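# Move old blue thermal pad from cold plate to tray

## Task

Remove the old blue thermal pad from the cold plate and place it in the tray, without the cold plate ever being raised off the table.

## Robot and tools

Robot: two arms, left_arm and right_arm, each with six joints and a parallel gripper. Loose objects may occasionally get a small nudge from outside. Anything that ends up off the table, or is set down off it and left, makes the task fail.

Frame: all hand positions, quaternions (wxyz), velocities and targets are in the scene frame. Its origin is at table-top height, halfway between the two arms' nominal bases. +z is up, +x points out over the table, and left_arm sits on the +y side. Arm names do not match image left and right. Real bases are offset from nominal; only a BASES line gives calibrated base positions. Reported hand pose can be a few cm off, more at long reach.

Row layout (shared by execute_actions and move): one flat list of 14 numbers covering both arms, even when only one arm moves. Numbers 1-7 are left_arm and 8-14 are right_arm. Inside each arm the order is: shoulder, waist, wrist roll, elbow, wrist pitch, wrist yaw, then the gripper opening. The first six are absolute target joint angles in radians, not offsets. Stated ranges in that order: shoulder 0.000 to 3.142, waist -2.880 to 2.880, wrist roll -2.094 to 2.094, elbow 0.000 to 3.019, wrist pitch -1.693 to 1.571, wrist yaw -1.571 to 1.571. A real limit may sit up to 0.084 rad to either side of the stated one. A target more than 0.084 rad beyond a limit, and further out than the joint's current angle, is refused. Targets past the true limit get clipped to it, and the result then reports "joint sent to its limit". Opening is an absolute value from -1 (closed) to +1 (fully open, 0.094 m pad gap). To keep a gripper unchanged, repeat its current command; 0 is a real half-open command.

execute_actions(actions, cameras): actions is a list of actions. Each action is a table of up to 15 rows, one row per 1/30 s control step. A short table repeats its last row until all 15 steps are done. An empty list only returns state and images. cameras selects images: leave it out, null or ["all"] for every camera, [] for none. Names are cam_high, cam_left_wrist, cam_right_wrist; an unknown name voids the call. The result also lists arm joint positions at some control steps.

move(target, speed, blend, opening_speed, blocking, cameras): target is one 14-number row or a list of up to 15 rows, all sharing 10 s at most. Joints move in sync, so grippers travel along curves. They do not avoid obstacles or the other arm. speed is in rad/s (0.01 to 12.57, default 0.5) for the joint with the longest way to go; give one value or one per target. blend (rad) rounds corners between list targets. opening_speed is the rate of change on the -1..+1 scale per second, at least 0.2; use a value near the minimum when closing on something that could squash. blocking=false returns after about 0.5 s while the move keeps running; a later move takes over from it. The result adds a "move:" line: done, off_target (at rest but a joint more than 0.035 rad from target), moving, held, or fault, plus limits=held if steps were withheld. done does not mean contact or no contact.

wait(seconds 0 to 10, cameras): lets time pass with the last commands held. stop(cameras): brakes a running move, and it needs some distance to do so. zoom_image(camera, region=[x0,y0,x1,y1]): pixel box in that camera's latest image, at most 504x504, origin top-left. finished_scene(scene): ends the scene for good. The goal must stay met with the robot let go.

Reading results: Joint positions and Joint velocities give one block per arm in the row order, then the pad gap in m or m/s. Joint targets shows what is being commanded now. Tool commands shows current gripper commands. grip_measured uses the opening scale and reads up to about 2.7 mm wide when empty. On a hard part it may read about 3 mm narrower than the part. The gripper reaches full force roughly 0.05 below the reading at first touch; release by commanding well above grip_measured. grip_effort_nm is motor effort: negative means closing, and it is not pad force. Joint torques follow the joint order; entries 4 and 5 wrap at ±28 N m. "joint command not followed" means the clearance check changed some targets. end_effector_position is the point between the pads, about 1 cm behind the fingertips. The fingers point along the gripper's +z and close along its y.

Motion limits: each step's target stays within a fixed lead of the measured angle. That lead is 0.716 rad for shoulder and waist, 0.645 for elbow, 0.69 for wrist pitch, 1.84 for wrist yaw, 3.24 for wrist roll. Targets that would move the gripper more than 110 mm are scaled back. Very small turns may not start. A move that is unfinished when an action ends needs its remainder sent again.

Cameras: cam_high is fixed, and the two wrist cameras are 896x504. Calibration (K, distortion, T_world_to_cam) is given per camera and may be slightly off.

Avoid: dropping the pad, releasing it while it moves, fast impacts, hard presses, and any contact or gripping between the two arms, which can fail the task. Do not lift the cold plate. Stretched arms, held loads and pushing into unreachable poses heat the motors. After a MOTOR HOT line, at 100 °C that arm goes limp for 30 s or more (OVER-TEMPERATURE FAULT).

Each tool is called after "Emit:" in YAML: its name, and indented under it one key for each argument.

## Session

Emit:
execute_actions:
  actions: []

Emit:
zoom_image:
  camera: "cam_high"
  region: [380, 200, 580, 400]

Scene clock: 0.00 s.
left_arm: end_effector_position=(+0.4885, +0.8108, +0.3393) grip_measured=+1.000 grip_effort_nm=n/a end_effector_quat_wxyz=(-0.313, +0.795, -0.396, -0.337) | right_arm: end_effector_position=(+0.7988, +0.0842, +0.3680) grip_measured=+1.000 grip_effort_nm=n/a end_effector_quat_wxyz=(+0.600, -0.577, +0.526, +0.173)
Joint names: [shoulder, waist, wrist roll, elbow, wrist pitch, wrist yaw]
Joint positions: left_arm=[2.155 0.587 -1.546 2.339 -1.501 -0.933 0.094] | right_arm=[2.287 0.342 -0.781 2.407 -0.438 -0.793 0.094]
Joint velocities: within noise
Joint torques (N m): no reading
Heat: left arm: hottest elbow 29 °C; right arm: hottest shoulder 30 °C.
Joint targets: left_arm=[2.164 0.587 -1.546 2.361 -1.500 -0.933] | right_arm=[2.297 0.342 -0.781 2.431 -0.435 -0.793]
Tool commands: left_gripper/opening=+1.0 right_gripper/opening=+1.0
camera_calibration:
cam_left_wrist: T_world_to_cam=[[0.843268, 0.484685, 0.232335, -0.88641], [0.5321, -0.691713, -0.488265, 0.508332], [-0.0759454, 0.535363, -0.8412, -0.0201959], [0, 0, 0, 1]] pos_world=[0.475464, 0.792061, 0.437156]
cam_right_wrist: T_world_to_cam=[[0.826594, -0.270206, 0.493692, -0.817923], [0.171602, -0.714432, -0.678336, 0.214089], [0.535999, 0.645427, -0.544178, -0.196079], [0, 0, 0, 1]] pos_world=[0.744451, 0.0584997, 0.442324]

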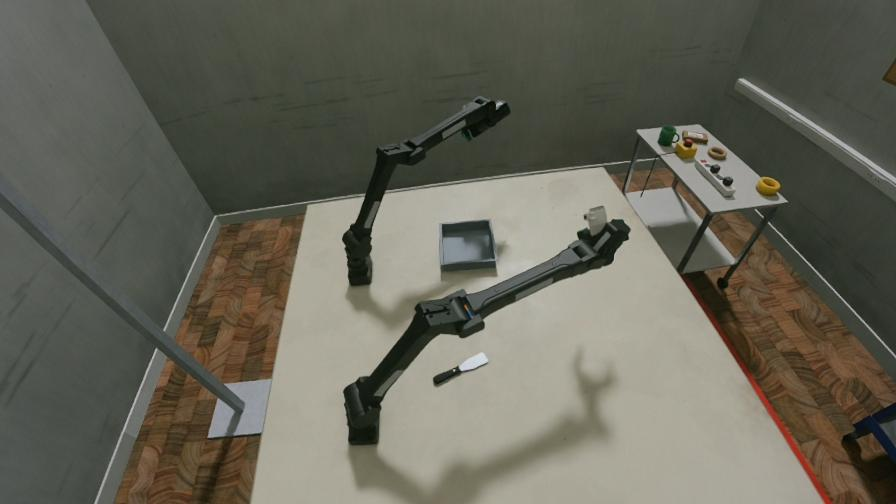

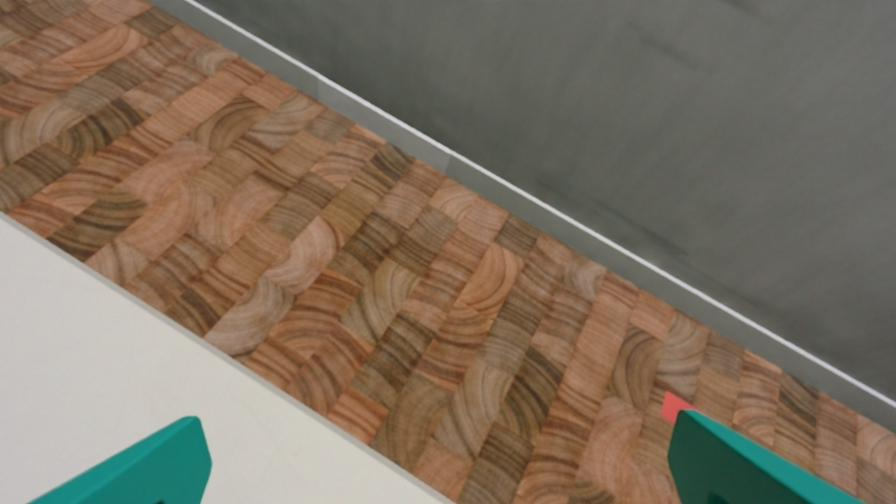

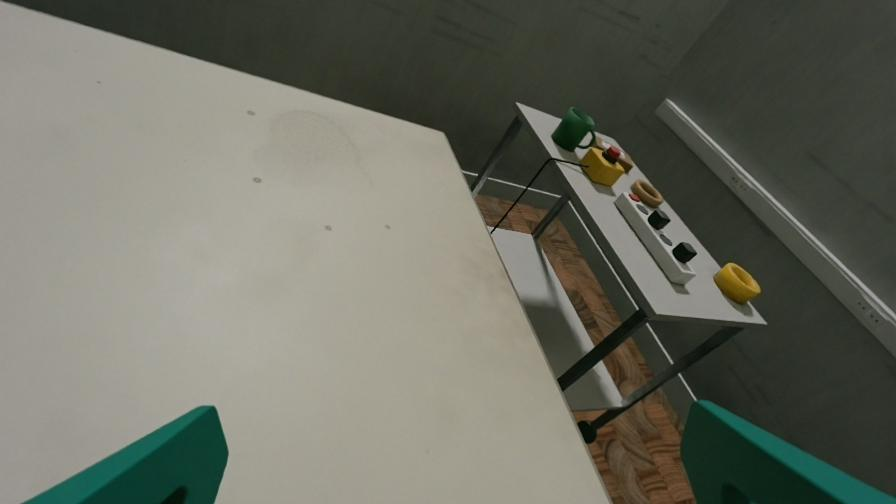

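Scaled by 2.520 from the camera's 896x504 image, which has a finer 1280x720 frame.

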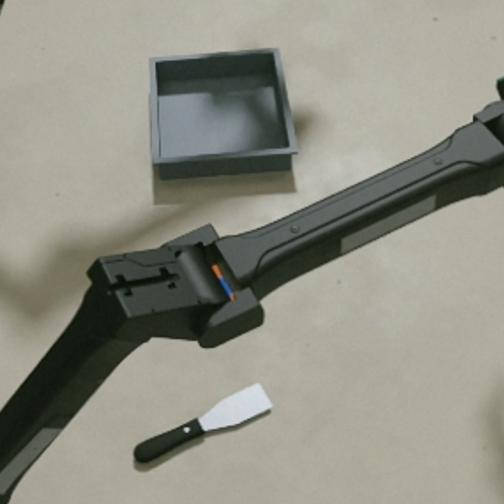

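Emit:
move:
  target: [1.45,-0.10,0.766,1.185,-1.28,0.41,-0.95, 1.272,0.493,0.150,0.790,-1.089,0.0,0.0]
  speed: 1.0
  opening_speed: 1.0

Emit:
zoom_image:
  camera: "cam_high"
  region: [400, 210, 530, 400]

Scene clock: 11.60 s.
left_arm: end_effector_position=(+0.3586, +0.2035, +0.2128) grip_measured=-0.948 grip_effort_nm=-0.154 end_effector_quat_wxyz=(+0.068, +0.421, +0.884, -0.191) | right_arm: end_effector_position=(+0.2735, -0.1566, +0.0980) grip_measured=+0.002 grip_effort_nm=-0.120 end_effector_quat_wxyz=(-0.001, -0.147, +0.989, +0.001)
Joint names: [shoulder, waist, wrist roll, elbow, wrist pitch, wrist yaw]
Joint positions: left_arm=[1.456 -0.09 0.752 1.187 -1.289 0.408 0.002] | right_arm=[1.285 0.481 0.138 0.791 -1.078 -0.003 0.047]
Joint velocities: within noise
Joint torques (N m): left_arm=[-11.22 -0.5 0.15 7.34 0.47 0.27] | right_arm=[-9.17 0.91 0.15 7.72 0.25 0.06]
Heat: left arm: hottest elbow 31 °C; right arm: hottest shoulder 32 °C.
Joint targets: left_arm=[1.450 -0.100 0.766 1.185 -1.280 0.410] | right_arm=[1.272 0.493 0.150 0.790 -1.089 0.000]
move: done
camera_calibration:
cam_left_wrist: T_world_to_cam=[[-0.77169, -0.568303, 0.285528, 0.328979], [-0.562891, 0.819269, 0.109325, 0.0536305], [-0.296054, -0.0763563, -0.952114, 0.415673], [0, 0, 0, 1]] pos_world=[0.40712, 0.174761, 0.295973]
cam_right_wrist: T_world_to_cam=[[0.275124, -0.961303, -0.0142868, -0.223144], [-0.878077, -0.257301, 0.403457, 0.201557], [-0.391521, -0.098456, -0.914887, 0.267486], [0, 0, 0, 1]] pos_world=[0.343101, -0.136312, 0.160212]

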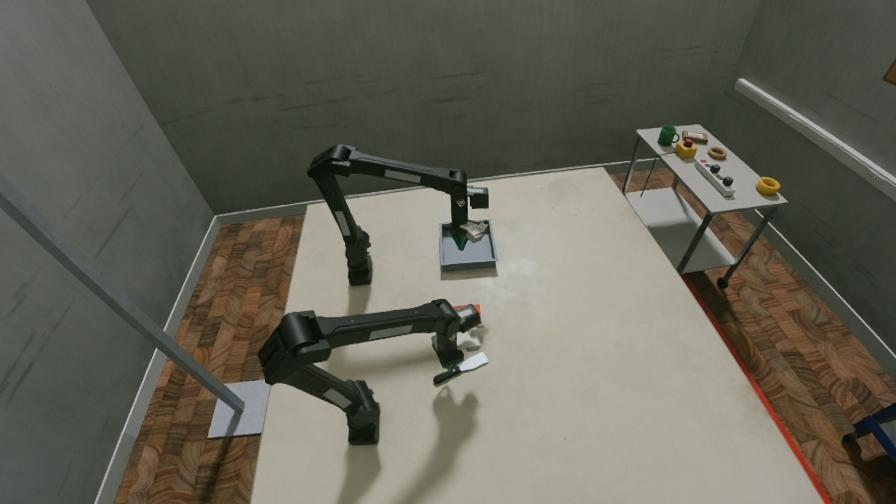

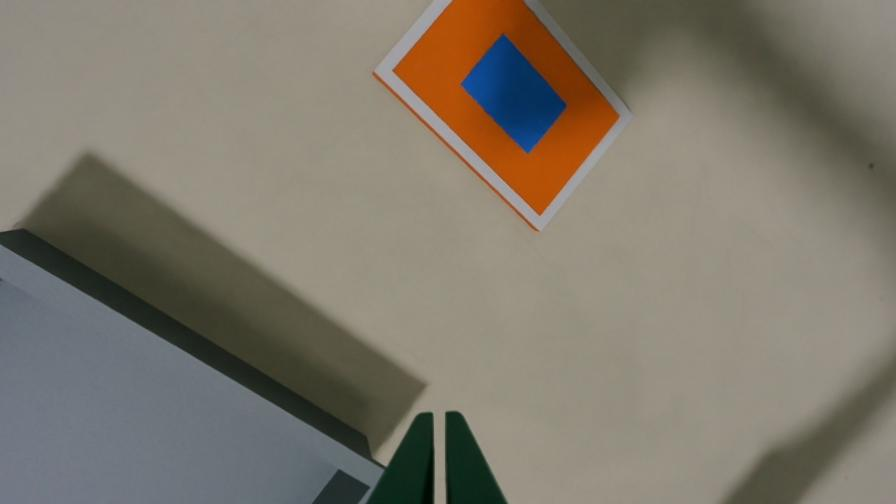

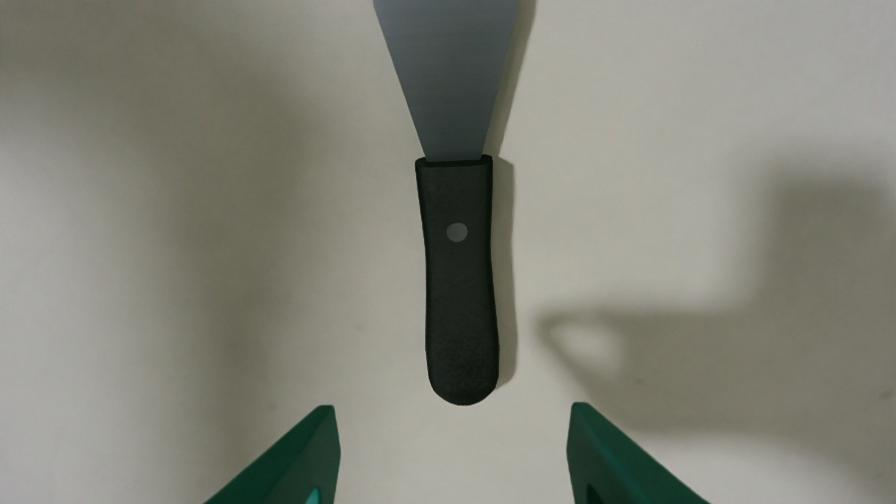

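Scaled by 2.653 from the camera's 896x504 image, which has a finer 1280x720 frame.

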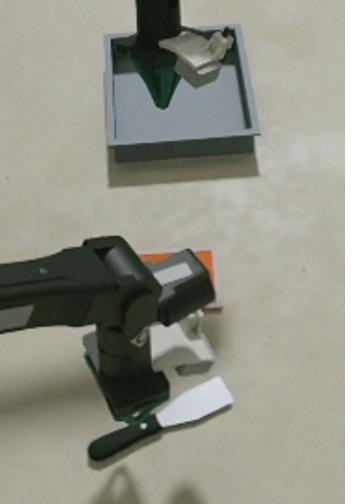

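Emit:
move:
  target: [1.977,-0.351,1.255,1.623,-1.317,0.41,-0.95, 1.412,0.461,0.085,0.677,-0.844,0.0,0.0]
  speed: 0.5

Scene clock: 30.80 s.
left_arm: end_effector_position=(+0.4435, +0.0524, +0.1125) grip_measured=-0.948 grip_effort_nm=-0.164 end_effector_quat_wxyz=(+0.030, +0.703, +0.679, -0.209) | right_arm: end_effector_position=(+0.2691, -0.1616, +0.0305) grip_measured=+0.002 grip_effort_nm=-0.115 end_effector_quat_wxyz=(-0.001, -0.163, +0.987, +0.001)
Joint names: [shoulder, waist, wrist roll, elbow, wrist pitch, wrist yaw]
Joint positions: left_arm=[1.967 -0.346 1.241 1.585 -1.31 0.409 0.002] | right_arm=[1.395 0.473 0.097 0.679 -0.856 -0.002 0.047]
Joint velocities: within noise
Joint torques (N m): left_arm=[-16.67 -0.09 0.16 9.7 -0.42 0.27] | right_arm=[-7.12 -1.03 -0.11 6.6 1.17 0.04]
Heat: left arm: hottest elbow 31 °C; right arm: hottest elbow 32 °C.
Joint targets: left_arm=[1.977 -0.351 1.255 1.623 -1.317 0.410] | right_arm=[1.412 0.461 0.085 0.677 -0.844 0.000]
move: off_target (left_arm); left_arm: the elbow is farthest, 0.038 rad from its target
camera_calibration:
cam_left_wrist: T_world_to_cam=[[-0.965859, 0.0800196, 0.246402, 0.393828], [0.0970822, 0.993592, 0.0578762, -0.0597863], [-0.240191, 0.0798214, -0.967438, 0.302554], [0, 0, 0, 1]] pos_world=[0.458857, 0.00373897, 0.199122]
cam_right_wrist: T_world_to_cam=[[0.305795, -0.951996, -0.0139255, -0.23448], [-0.869345, -0.285151, 0.403644, 0.216762], [-0.388238, -0.111326, -0.91481, 0.200557], [0, 0, 0, 1]] pos_world=[0.338007, -0.139086, 0.0927116]

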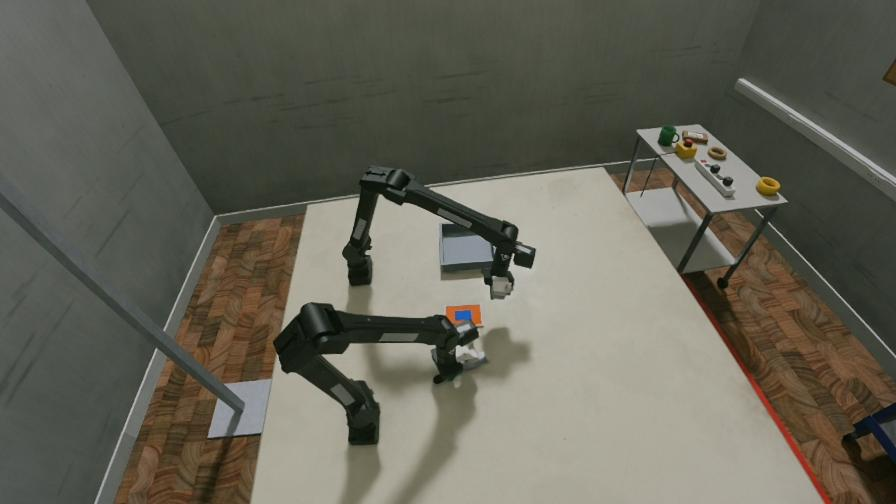

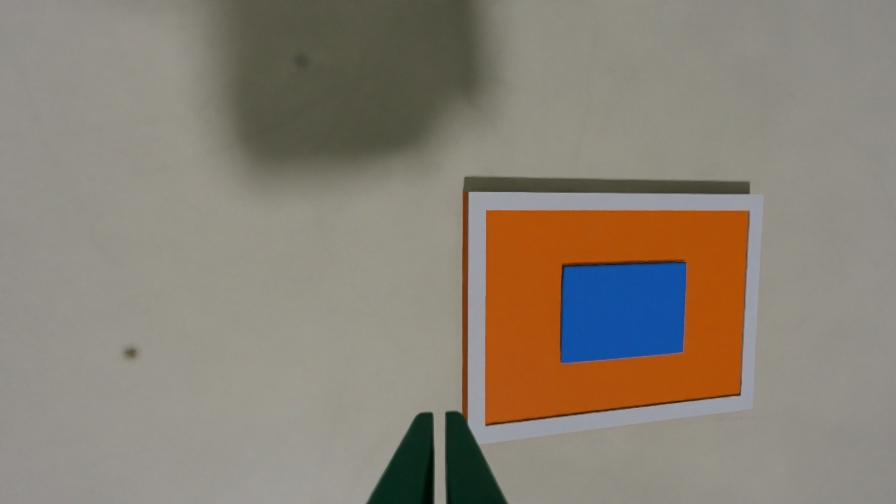

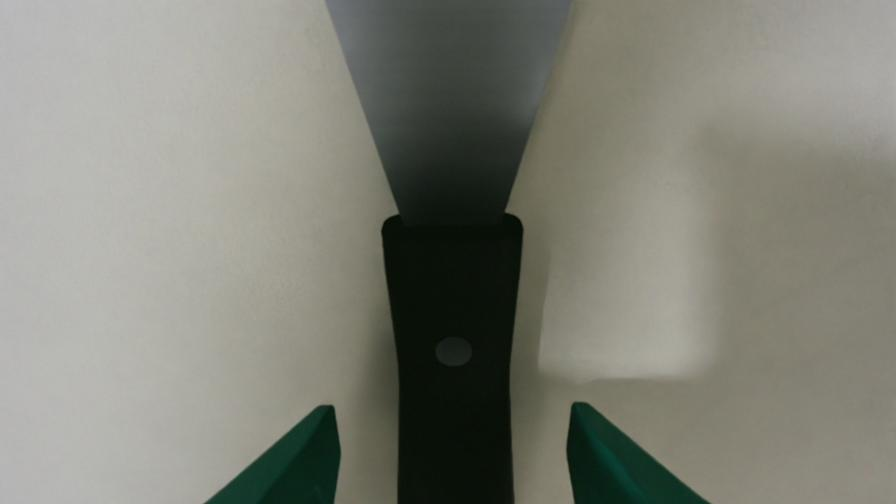

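Emit:
zoom_image:
  camera: "cam_left_wrist"
  region: [400, 150, 800, 504]

Emit:
move:
  target: [1.977,-0.351,1.255,1.623,-1.317,0.41,-0.95, 1.452,0.461,0.085,0.677,-0.804,0.0,0.0]
  speed: 0.08
  cameras: ["cam_right_wrist"]

Scaled by 1.260 from the camera's 896x504 image, which has a finer 1280x720 frame.

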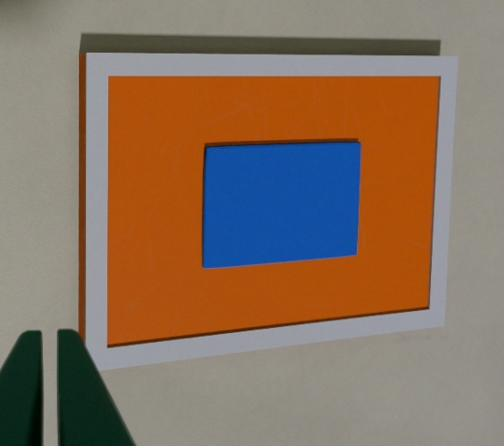

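Scene clock: 34.30 s.
left_arm: end_effector_position=(+0.4435, +0.0524, +0.1125) grip_measured=-0.948 grip_effort_nm=-0.154 end_effector_quat_wxyz=(+0.030, +0.703, +0.679, -0.209) | right_arm: end_effector_position=(+0.2737, -0.1595, +0.0194) grip_measured=+0.002 grip_effort_nm=-0.115 end_effector_quat_wxyz=(-0.001, -0.164, +0.987, +0.001)
Joint names: [shoulder, waist, wrist roll, elbow, wrist pitch, wrist yaw]
Joint positions: left_arm=[1.967 -0.346 1.242 1.585 -1.31 0.409 0.002] | right_arm=[1.433 0.473 0.097 0.679 -0.817 -0.002 0.047]
Joint velocities: within noise
Joint torques (N m): left_arm=[-16.67 -0.15 0.15 9.68 -0.44 0.26] | right_arm=[-7.3 -1.03 -0.11 6.37 1.17 0.04]
Heat: left arm: hottest elbow 31 °C; right arm: hottest elbow 32 °C.
Joint targets: left_arm=[1.977 -0.351 1.255 1.623 -1.317 0.410] | right_arm=[1.452 0.461 0.085 0.677 -0.804 0.000]
move: off_target (left_arm); left_arm: the elbow is farthest, 0.038 rad from its target
camera_calibration:
cam_right_wrist: T_world_to_cam=[[0.306522, -0.95176, -0.0140376, -0.234153], [-0.869414, -0.285945, 0.402933, 0.225842], [-0.387509, -0.111303, -0.915122, 0.192213], [0, 0, 0, 1]] pos_world=[0.342608, -0.136886, 0.0816121]
Images, in order (width x height): cam_right_wrist 896x504.

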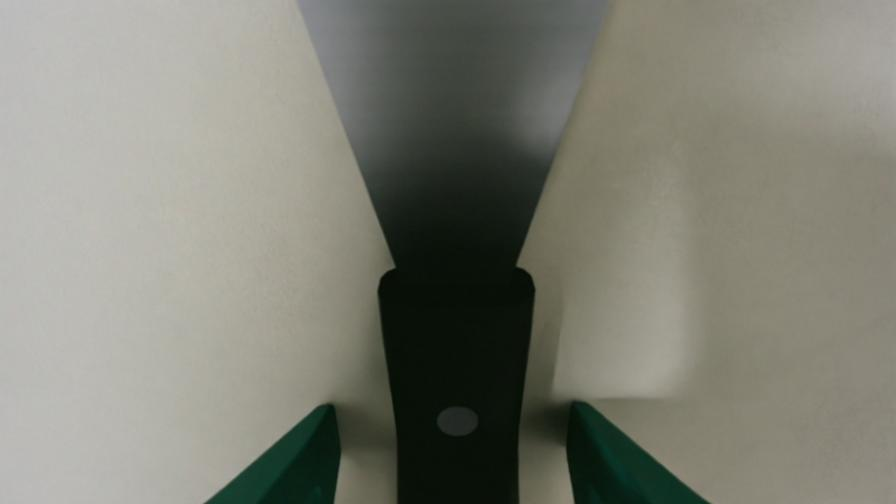

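Emit:
move:
  target: [2.065,-0.349,1.255,1.471,-1.090,0.41,-0.95, 1.452,0.461,0.085,0.677,-0.804,0.0,-0.85]
  speed: 0.2
  opening_speed: 0.6
  cameras: ["cam_left_wrist", "cam_right_wrist"]

Scene clock: 41.13 s.
left_arm: end_effector_position=(+0.4394, +0.0541, +0.0296) grip_measured=-0.948 grip_effort_nm=-0.154 end_effector_quat_wxyz=(+0.038, +0.705, +0.678, -0.205) | right_arm: end_effector_position=(+0.2741, -0.1594, +0.0194) grip_measured=-0.565 grip_effort_nm=-1.053 end_effector_quat_wxyz=(+0.000, -0.164, +0.987, +0.001)
Joint names: [shoulder, waist, wrist roll, elbow, wrist pitch, wrist yaw]
Joint positions: left_arm=[2.046 -0.346 1.243 1.472 -1.099 0.409 0.002] | right_arm=[1.433 0.472 0.096 0.679 -0.816 -0.002 0.02]
Joint velocities: within noise
Joint torques (N m): left_arm=[-16.32 0.03 0.14 6.12 0.27 0.27] | right_arm=[-7.24 -0.97 -0.11 6.38 1.14 0.05]
Heat: left arm: hottest elbow 32 °C; right arm: hottest elbow 32 °C.
Joint targets: left_arm=[2.065 -0.349 1.255 1.471 -1.090 0.410] | right_arm=[1.452 0.461 0.085 0.677 -0.804 0.000]
move: done
camera_calibration:
cam_left_wrist: T_world_to_cam=[[-0.970052, 0.0831198, 0.228232, 0.412367], [0.09743, 0.993875, 0.0521465, -0.0562634], [-0.222499, 0.0728214, -0.972209, 0.213855], [0, 0, 0, 1]] pos_world=[0.453081, 0.00606979, 0.11673]
cam_right_wrist: T_world_to_cam=[[0.306517, -0.951761, -0.0141108, -0.234236], [-0.869992, -0.286136, 0.401546, 0.226348], [-0.386214, -0.110804, -0.91573, 0.192095], [0, 0, 0, 1]] pos_world=[0.342908, -0.136886, 0.0817132]
Images, in order (width x height): cam_left_wrist 896x504, cam_right_wrist 896x504.

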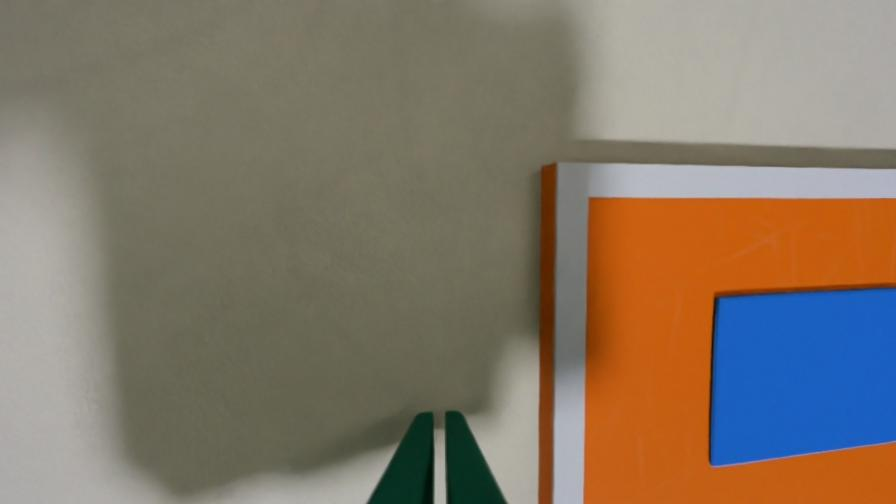

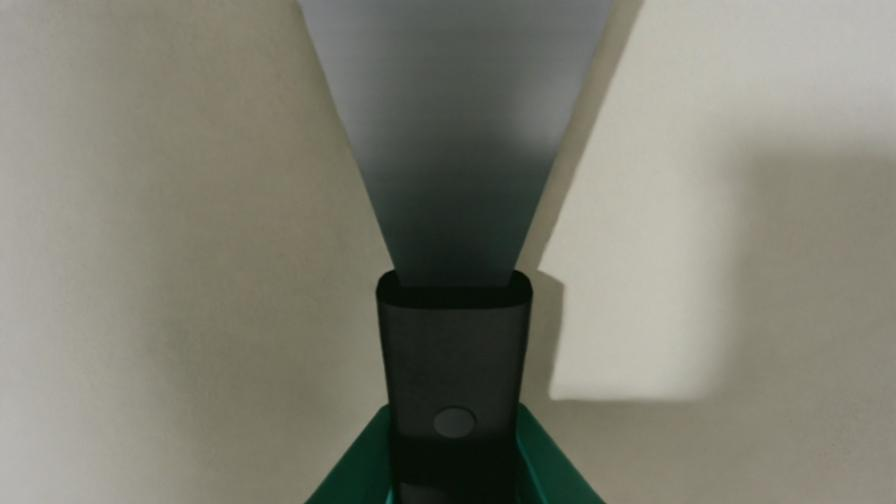

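Emit:
move:
  target:
    - [2.028,-0.349,1.255,1.471,-1.090,0.41,-0.95, 1.25,0.461,0.085,0.80,-1.12,0.0,-0.85]
    - [2.016,-0.366,1.255,1.434,-1.066,0.41,-0.95, 1.585,1.261,1.375,1.110,-1.068,-0.055,-0.85]
  speed: [0.2, 0.6]

Scene clock: 56.67 s.
left_arm: end_effector_position=(+0.4316, +0.0545, +0.0297) grip_measured=-0.948 grip_effort_nm=-0.154 end_effector_quat_wxyz=(+0.042, +0.708, +0.675, -0.203) | right_arm: end_effector_position=(+0.1275, +0.1087, +0.0941) grip_measured=-0.565 grip_effort_nm=-1.053 end_effector_quat_wxyz=(-0.026, +0.076, +0.997, +0.006)
Joint names: [shoulder, waist, wrist roll, elbow, wrist pitch, wrist yaw]
Joint positions: left_arm=[2.025 -0.35 1.243 1.437 -1.074 0.409 0.002] | right_arm=[1.564 1.257 1.362 1.069 -1.079 -0.054 0.02]
Joint velocities: within noise
Joint torques (N m): left_arm=[-17.9 -0.97 0.14 6.01 0.24 0.27] | right_arm=[-10.7 0.26 0.14 10.88 1.03 -0.09]
Heat: left arm: hottest elbow 32 °C; right arm: hottest elbow 32 °C.
Joint targets: left_arm=[2.016 -0.366 1.255 1.434 -1.066 0.410] | right_arm=[1.585 1.261 1.375 1.110 -1.068 -0.055]
move: off_target (right_arm); right_arm: the elbow is farthest, 0.041 rad from its target
camera_calibration:
cam_left_wrist: T_world_to_cam=[[-0.971769, 0.0887794, 0.218595, 0.405469], [0.101808, 0.993594, 0.0490569, -0.0577208], [-0.212839, 0.0699268, -0.974582, 0.208331], [0, 0, 0, 1]] pos_world=[0.444239, 0.00678581, 0.117234]
cam_right_wrist: T_world_to_cam=[[-0.169916, -0.985292, -0.0181011, 0.131655], [-0.881056, 0.143661, 0.450669, 0.0956125], [-0.44144, 0.0925241, -0.892508, 0.216334], [0, 0, 0, 1]] pos_world=[0.202109, 0.0959667, 0.152373]

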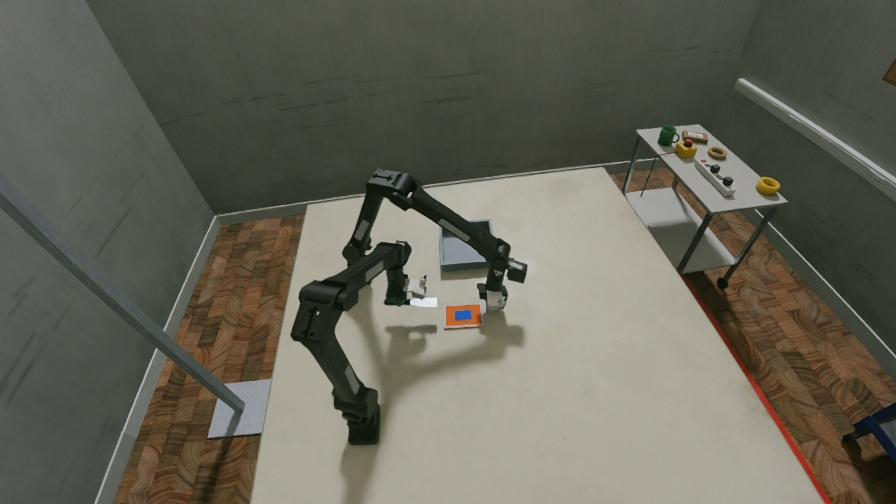

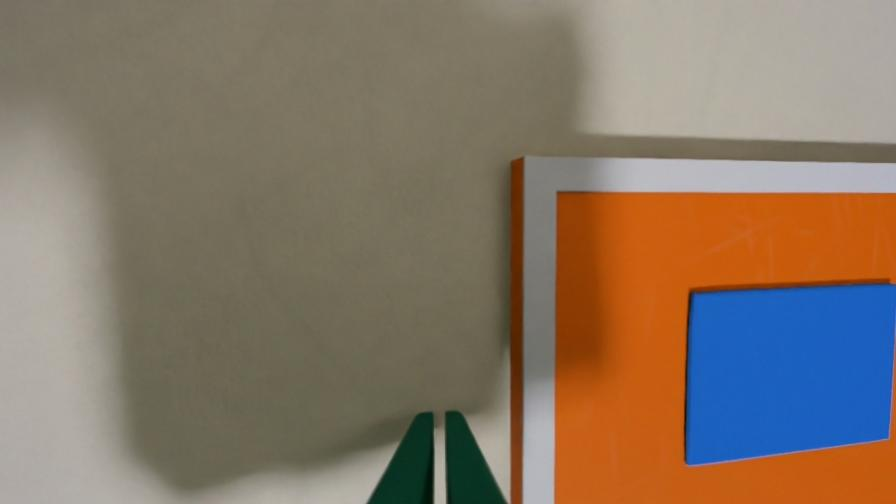

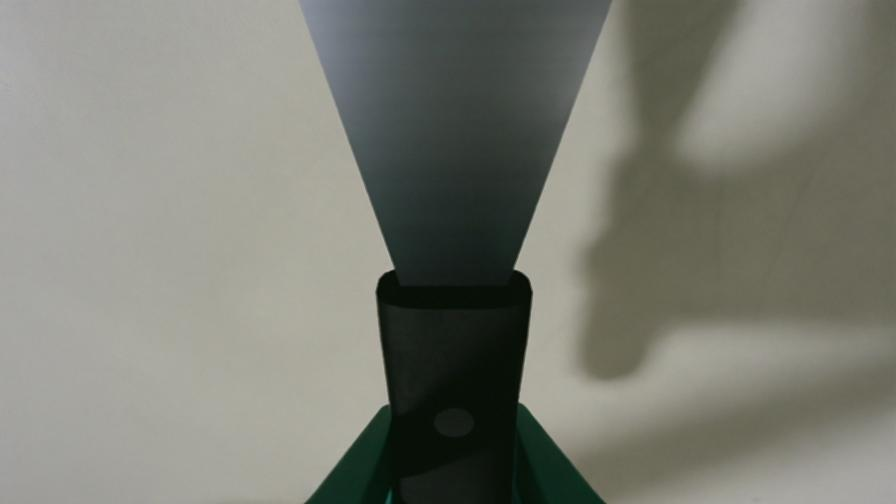

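Emit:
zoom_image:
  camera: "cam_high"
  region: [380, 250, 540, 350]

Scaled by 3.150 from the camera's 896x504 image, which has a finer 1280x720 frame.

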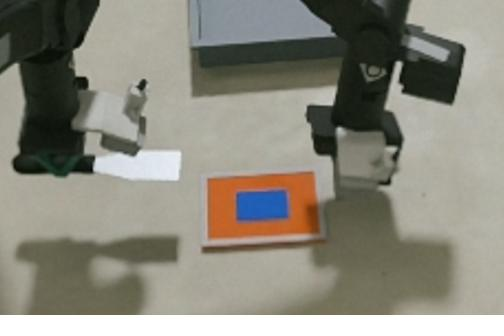

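Emit:
move:
  target: [2.006,-0.379,1.255,1.396,-1.042,0.41,-0.95, 1.662,1.190,1.303,1.034,-0.963,-0.050,-0.85]
  speed: 0.12
  cameras: ["cam_left_wrist", "cam_right_wrist"]

Emit:
zoom_image:
  camera: "cam_left_wrist"
  region: [400, 100, 896, 504]

Scene clock: 65.90 s.
left_arm: end_effector_position=(+0.4194, +0.0522, +0.0244) grip_measured=-0.948 grip_effort_nm=-0.159 end_effector_quat_wxyz=(+0.041, +0.712, +0.671, -0.204) | right_arm: end_effector_position=(+0.1517, +0.1040, +0.0507) grip_measured=-0.565 grip_effort_nm=-1.048 end_effector_quat_wxyz=(-0.027, +0.081, +0.996, +0.002)
Joint names: [shoulder, waist, wrist roll, elbow, wrist pitch, wrist yaw]
Joint positions: left_arm=[2.013 -0.363 1.243 1.4 -1.051 0.409 0.002] | right_arm=[1.643 1.201 1.315 1.033 -0.975 -0.053 0.02]
Joint velocities: within noise
Joint torques (N m): left_arm=[-17.49 -0.97 0.14 5.85 0.25 0.26] | right_arm=[-11.4 -0.97 -0.11 7.27 1.03 0.09]
Heat: left arm: hottest elbow 32 °C; right arm: hottest elbow 34 °C.
Joint targets: left_arm=[2.006 -0.379 1.255 1.396 -1.042 0.410] | right_arm=[1.662 1.190 1.303 1.034 -0.963 -0.050]
move: done
camera_calibration:
cam_left_wrist: T_world_to_cam=[[-0.970233, 0.100973, 0.220118, 0.393709], [0.114405, 0.992219, 0.0491227, -0.0592292], [-0.213446, 0.0728432, -0.974236, 0.200862], [0, 0, 0, 1]] pos_world=[0.431639, 0.00438308, 0.111934]
cam_right_wrist: T_world_to_cam=[[-0.17936, -0.983721, -0.0110662, 0.131273], [-0.878709, 0.155135, 0.451446, 0.135547], [-0.442381, 0.0906955, -0.89223, 0.189094], [0, 0, 0, 1]] pos_world=[0.226303, 0.090958, 0.108976]
Images, in order (width x height): cam_left_wrist 896x504, cam_right_wrist 896x504.

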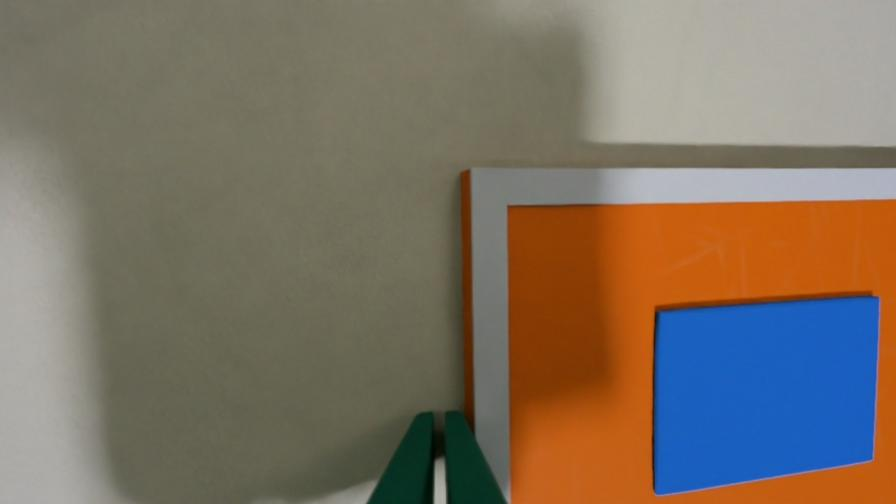

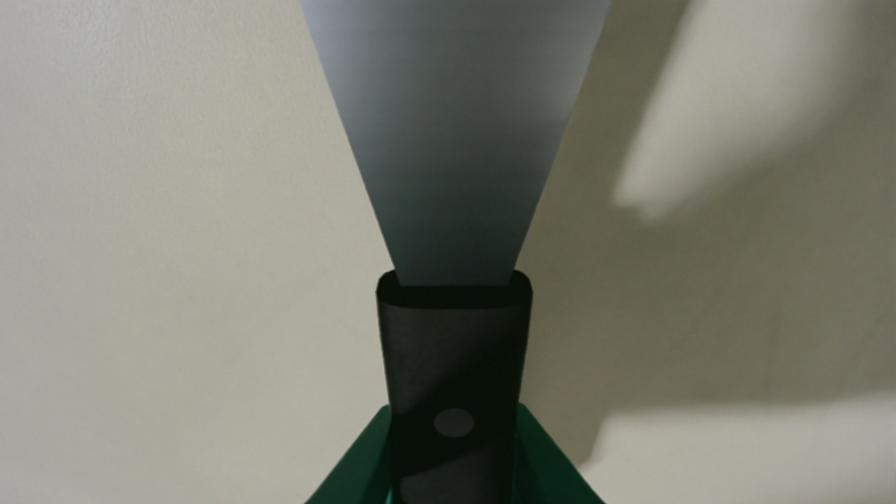

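Scaled by 1.016 from the camera's 896x504 image, which has a finer 1280x720 frame.

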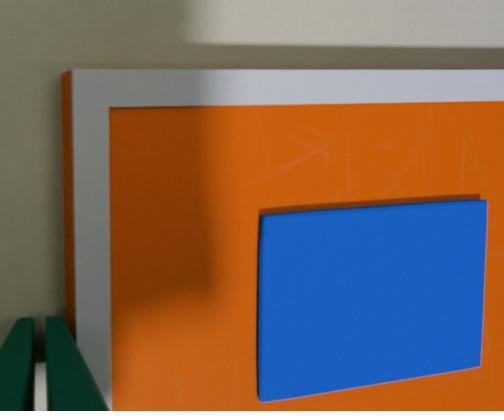

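Emit:
move:
  target:
    - [2.006,-0.379,1.255,1.396,-1.042,0.41,-0.95, 1.662,1.190,1.303,1.068,-0.963,-0.050,-0.85]
    - [2.006,-0.379,1.255,1.396,-1.042,0.41,-0.95, 1.684,1.133,1.246,1.092,-0.960,-0.050,-0.85]
  speed: [0.3, 0.06]
  cameras: ["cam_left_wrist", "cam_right_wrist"]

Emit:
zoom_image:
  camera: "cam_left_wrist"
  region: [600, 200, 896, 504]

Scene clock: 72.83 s.
left_arm: end_effector_position=(+0.4194, +0.0523, +0.0243) grip_measured=-0.948 grip_effort_nm=-0.154 end_effector_quat_wxyz=(+0.041, +0.712, +0.671, -0.204) | right_arm: end_effector_position=(+0.1777, +0.1015, +0.0497) grip_measured=-0.565 grip_effort_nm=-1.053 end_effector_quat_wxyz=(-0.026, +0.081, +0.996, +0.006)
Joint names: [shoulder, waist, wrist roll, elbow, wrist pitch, wrist yaw]
Joint positions: left_arm=[2.013 -0.363 1.243 1.399 -1.05 0.409 0.002] | right_arm=[1.661 1.144 1.259 1.054 -0.972 -0.052 0.02]
Joint velocities: within noise
Joint torques (N m): left_arm=[-17.44 -0.97 0.14 5.87 0.24 0.27] | right_arm=[-11.34 -0.91 -0.11 10.15 1.06 0.08]
Heat: left arm: hottest elbow 32 °C; right arm: hottest elbow 34 °C.
Joint targets: left_arm=[2.006 -0.379 1.255 1.396 -1.042 0.410] | right_arm=[1.684 1.133 1.246 1.092 -0.960 -0.050]
move: off_target (right_arm); right_arm: the elbow is farthest, 0.038 rad from its target
camera_calibration:
cam_left_wrist: T_world_to_cam=[[-0.970233, 0.100973, 0.220118, 0.393634], [0.114405, 0.992219, 0.0491227, -0.0592129], [-0.213446, 0.0728432, -0.974236, 0.200743], [0, 0, 0, 1]] pos_world=[0.431539, 0.00438308, 0.111834]
cam_right_wrist: T_world_to_cam=[[-0.179339, -0.983602, -0.0191123, 0.133895], [-0.880215, 0.151751, 0.44966, 0.159946], [-0.439386, 0.0974644, -0.892995, 0.198698], [0, 0, 0, 1]] pos_world=[0.252104, 0.0880612, 0.108074]
Images, in order (width x height): cam_left_wrist 896x504, cam_right_wrist 896x504.

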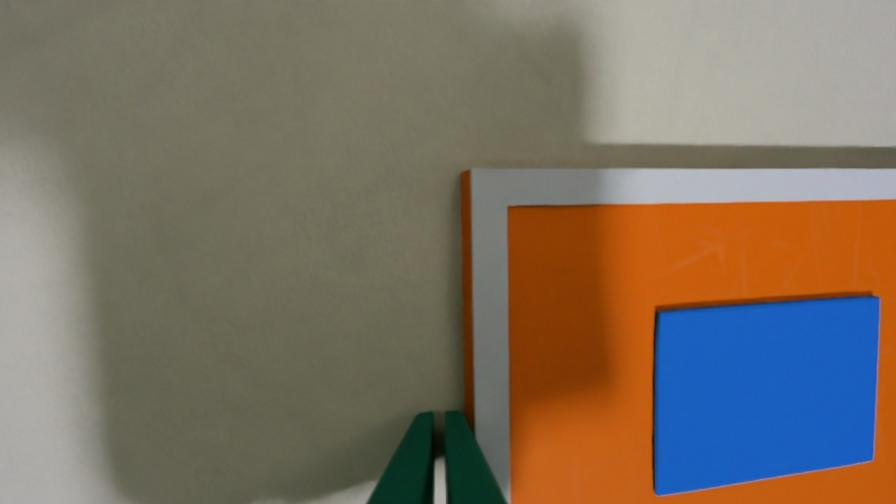

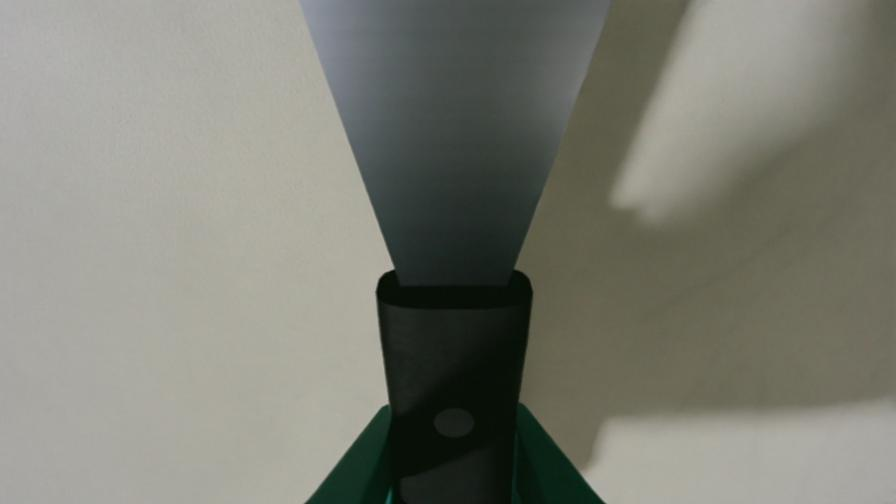

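Scaled by 1.658 from the camera's 896x504 image, which has a finer 1280x720 frame.

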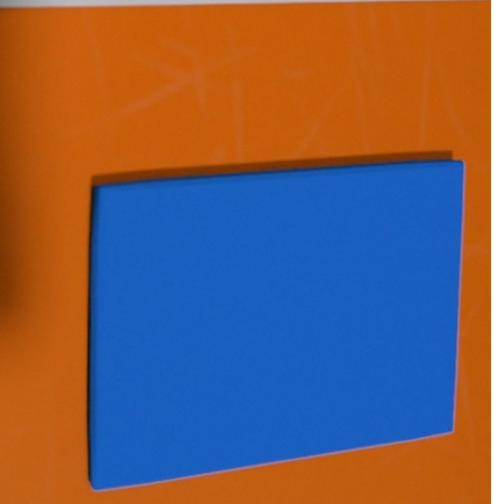

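Emit:
move:
  target: [2.006,-0.379,1.255,1.396,-1.042,0.41,-0.95, 1.705,1.107,1.220,1.095,-0.941,-0.050,-0.85]
  speed: 0.06
  cameras: ["cam_left_wrist", "cam_right_wrist"]

Emit:
zoom_image:
  camera: "cam_left_wrist"
  region: [600, 200, 896, 504]

Scene clock: 77.40 s.
left_arm: end_effector_position=(+0.4194, +0.0523, +0.0243) grip_measured=-0.948 grip_effort_nm=-0.164 end_effector_quat_wxyz=(+0.041, +0.712, +0.671, -0.204) | right_arm: end_effector_position=(+0.1898, +0.1001, +0.0418) grip_measured=-0.565 grip_effort_nm=-1.053 end_effector_quat_wxyz=(-0.025, +0.081, +0.996, +0.007)
Joint names: [shoulder, waist, wrist roll, elbow, wrist pitch, wrist yaw]
Joint positions: left_arm=[2.013 -0.363 1.243 1.399 -1.05 0.409 0.002] | right_arm=[1.683 1.118 1.233 1.057 -0.953 -0.052 0.02]
Joint velocities: within noise
Joint torques (N m): left_arm=[-17.49 -0.97 0.14 5.86 0.25 0.27] | right_arm=[-11.63 -0.91 -0.13 10 1.1 0.08]
Heat: left arm: hottest elbow 32 °C; right arm: hottest elbow 34 °C.
Joint targets: left_arm=[2.006 -0.379 1.255 1.396 -1.042 0.410] | right_arm=[1.705 1.107 1.220 1.095 -0.941 -0.050]
move: off_target (right_arm); right_arm: the elbow is farthest, 0.038 rad from its target
camera_calibration:
cam_left_wrist: T_world_to_cam=[[-0.970233, 0.100973, 0.220118, 0.393634], [0.114405, 0.992219, 0.0491227, -0.0592129], [-0.213446, 0.0728432, -0.974236, 0.200743], [0, 0, 0, 1]] pos_world=[0.431539, 0.00438308, 0.111834]
cam_right_wrist: T_world_to_cam=[[-0.179452, -0.983538, -0.0212059, 0.134673], [-0.88059, 0.150983, 0.449183, 0.17459], [-0.438587, 0.0992803, -0.893188, 0.196756], [0, 0, 0, 1]] pos_world=[0.264205, 0.0865619, 0.100173]
Images, in order (width x height): cam_left_wrist 896x504, cam_right_wrist 896x504.

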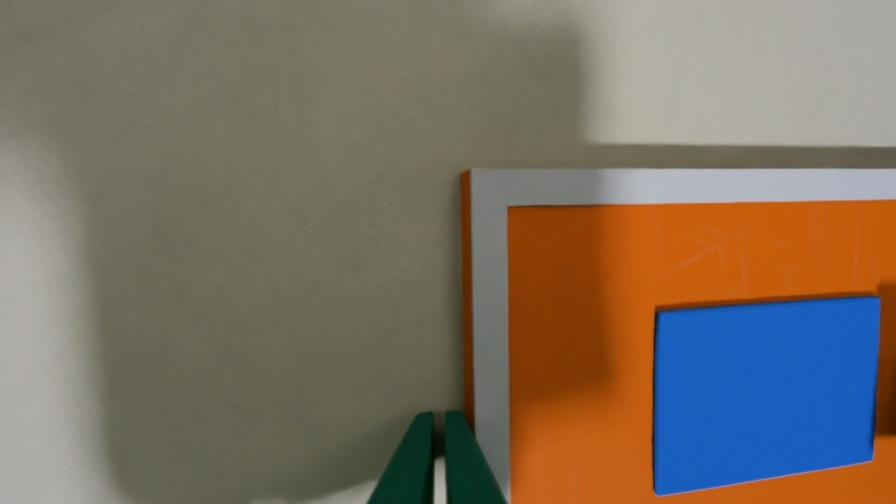

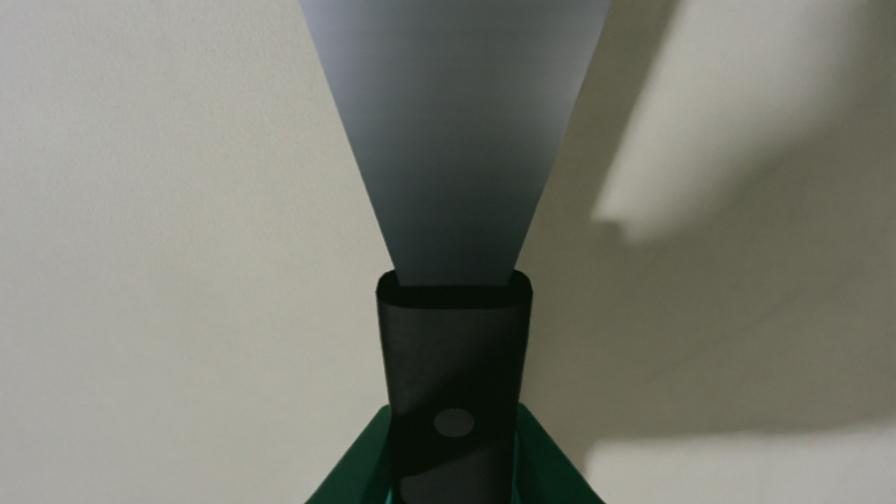

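Scaled by 1.658 from the camera's 896x504 image, which has a finer 1280x720 frame.

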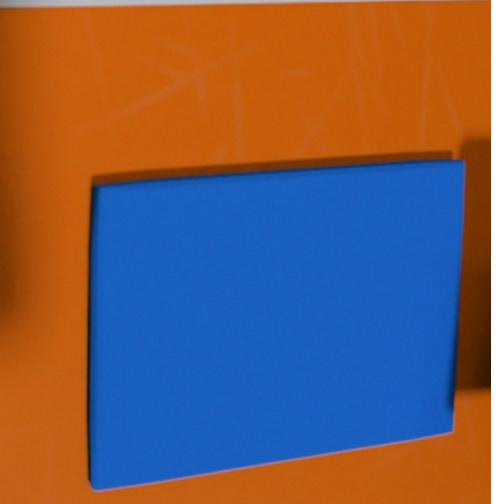

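Emit:
move:
  target:
    - [2.006,-0.379,1.255,1.396,-1.042,0.41,-0.95, 1.705,1.120,1.233,1.062,-0.941,-0.050,-0.85]
    - [2.006,-0.379,1.255,1.396,-1.042,0.41,-0.95, 1.710,1.1465,1.2625,1.042,-0.922,-0.050,-0.85]
  speed: [0.15, 0.05]
  cameras: ["cam_left_wrist", "cam_right_wrist"]

Emit:
zoom_image:
  camera: "cam_left_wrist"
  region: [600, 200, 896, 504]

Scene clock: 86.93 s.
left_arm: end_effector_position=(+0.4194, +0.0523, +0.0243) grip_measured=-0.948 grip_effort_nm=-0.159 end_effector_quat_wxyz=(+0.041, +0.712, +0.671, -0.204) | right_arm: end_effector_position=(+0.1816, +0.1014, +0.0353) grip_measured=-0.565 grip_effort_nm=-1.053 end_effector_quat_wxyz=(-0.026, +0.081, +0.996, +0.007)
Joint names: [shoulder, waist, wrist roll, elbow, wrist pitch, wrist yaw]
Joint positions: left_arm=[2.013 -0.363 1.243 1.399 -1.05 0.409 0.002] | right_arm=[1.688 1.136 1.25 1.043 -0.934 -0.052 0.02]
Joint velocities: within noise
Joint torques (N m): left_arm=[-17.44 -0.97 0.14 5.87 0.24 0.26] | right_arm=[-11.58 0.79 0.15 6.95 1.07 0.07]
Heat: left arm: hottest elbow 32 °C; right arm: hottest elbow 35 °C.
Joint targets: left_arm=[2.006 -0.379 1.255 1.396 -1.042 0.410] | right_arm=[1.710 1.146 1.263 1.042 -0.922 -0.050]
move: done
camera_calibration:
cam_left_wrist: T_world_to_cam=[[-0.970233, 0.100973, 0.220118, 0.393634], [0.114405, 0.992219, 0.0491227, -0.0592129], [-0.213446, 0.0728432, -0.974236, 0.200743], [0, 0, 0, 1]] pos_world=[0.431539, 0.00438308, 0.111834]
cam_right_wrist: T_world_to_cam=[[-0.178634, -0.983712, -0.0199907, 0.134135], [-0.880505, 0.15076, 0.449425, 0.170008], [-0.439091, 0.0978846, -0.893094, 0.187548], [0, 0, 0, 1]] pos_world=[0.256005, 0.087962, 0.0937735]
Images, in order (width x height): cam_left_wrist 896x504, cam_right_wrist 896x504.

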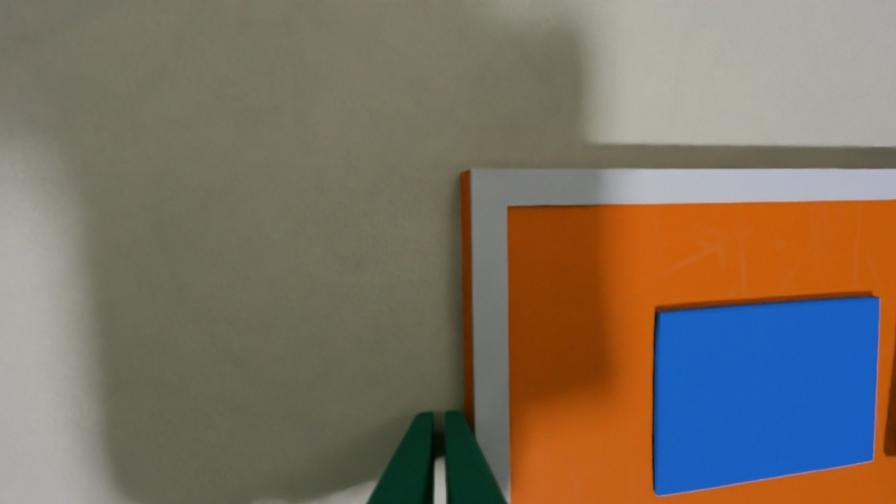

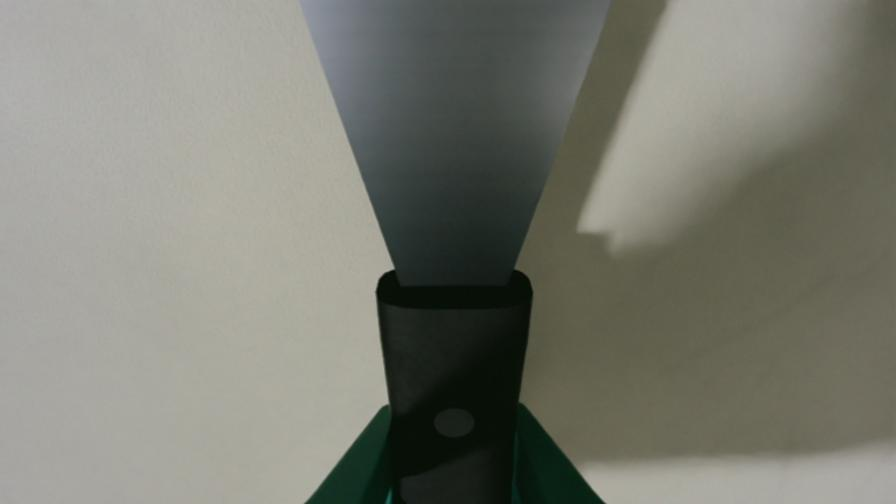

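Scaled by 1.658 from the camera's 896x504 image, which has a finer 1280x720 frame.

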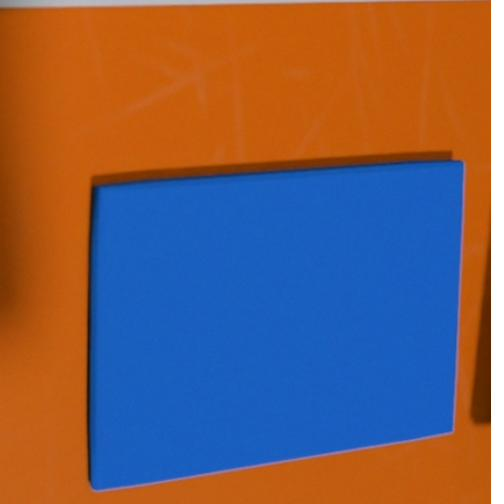

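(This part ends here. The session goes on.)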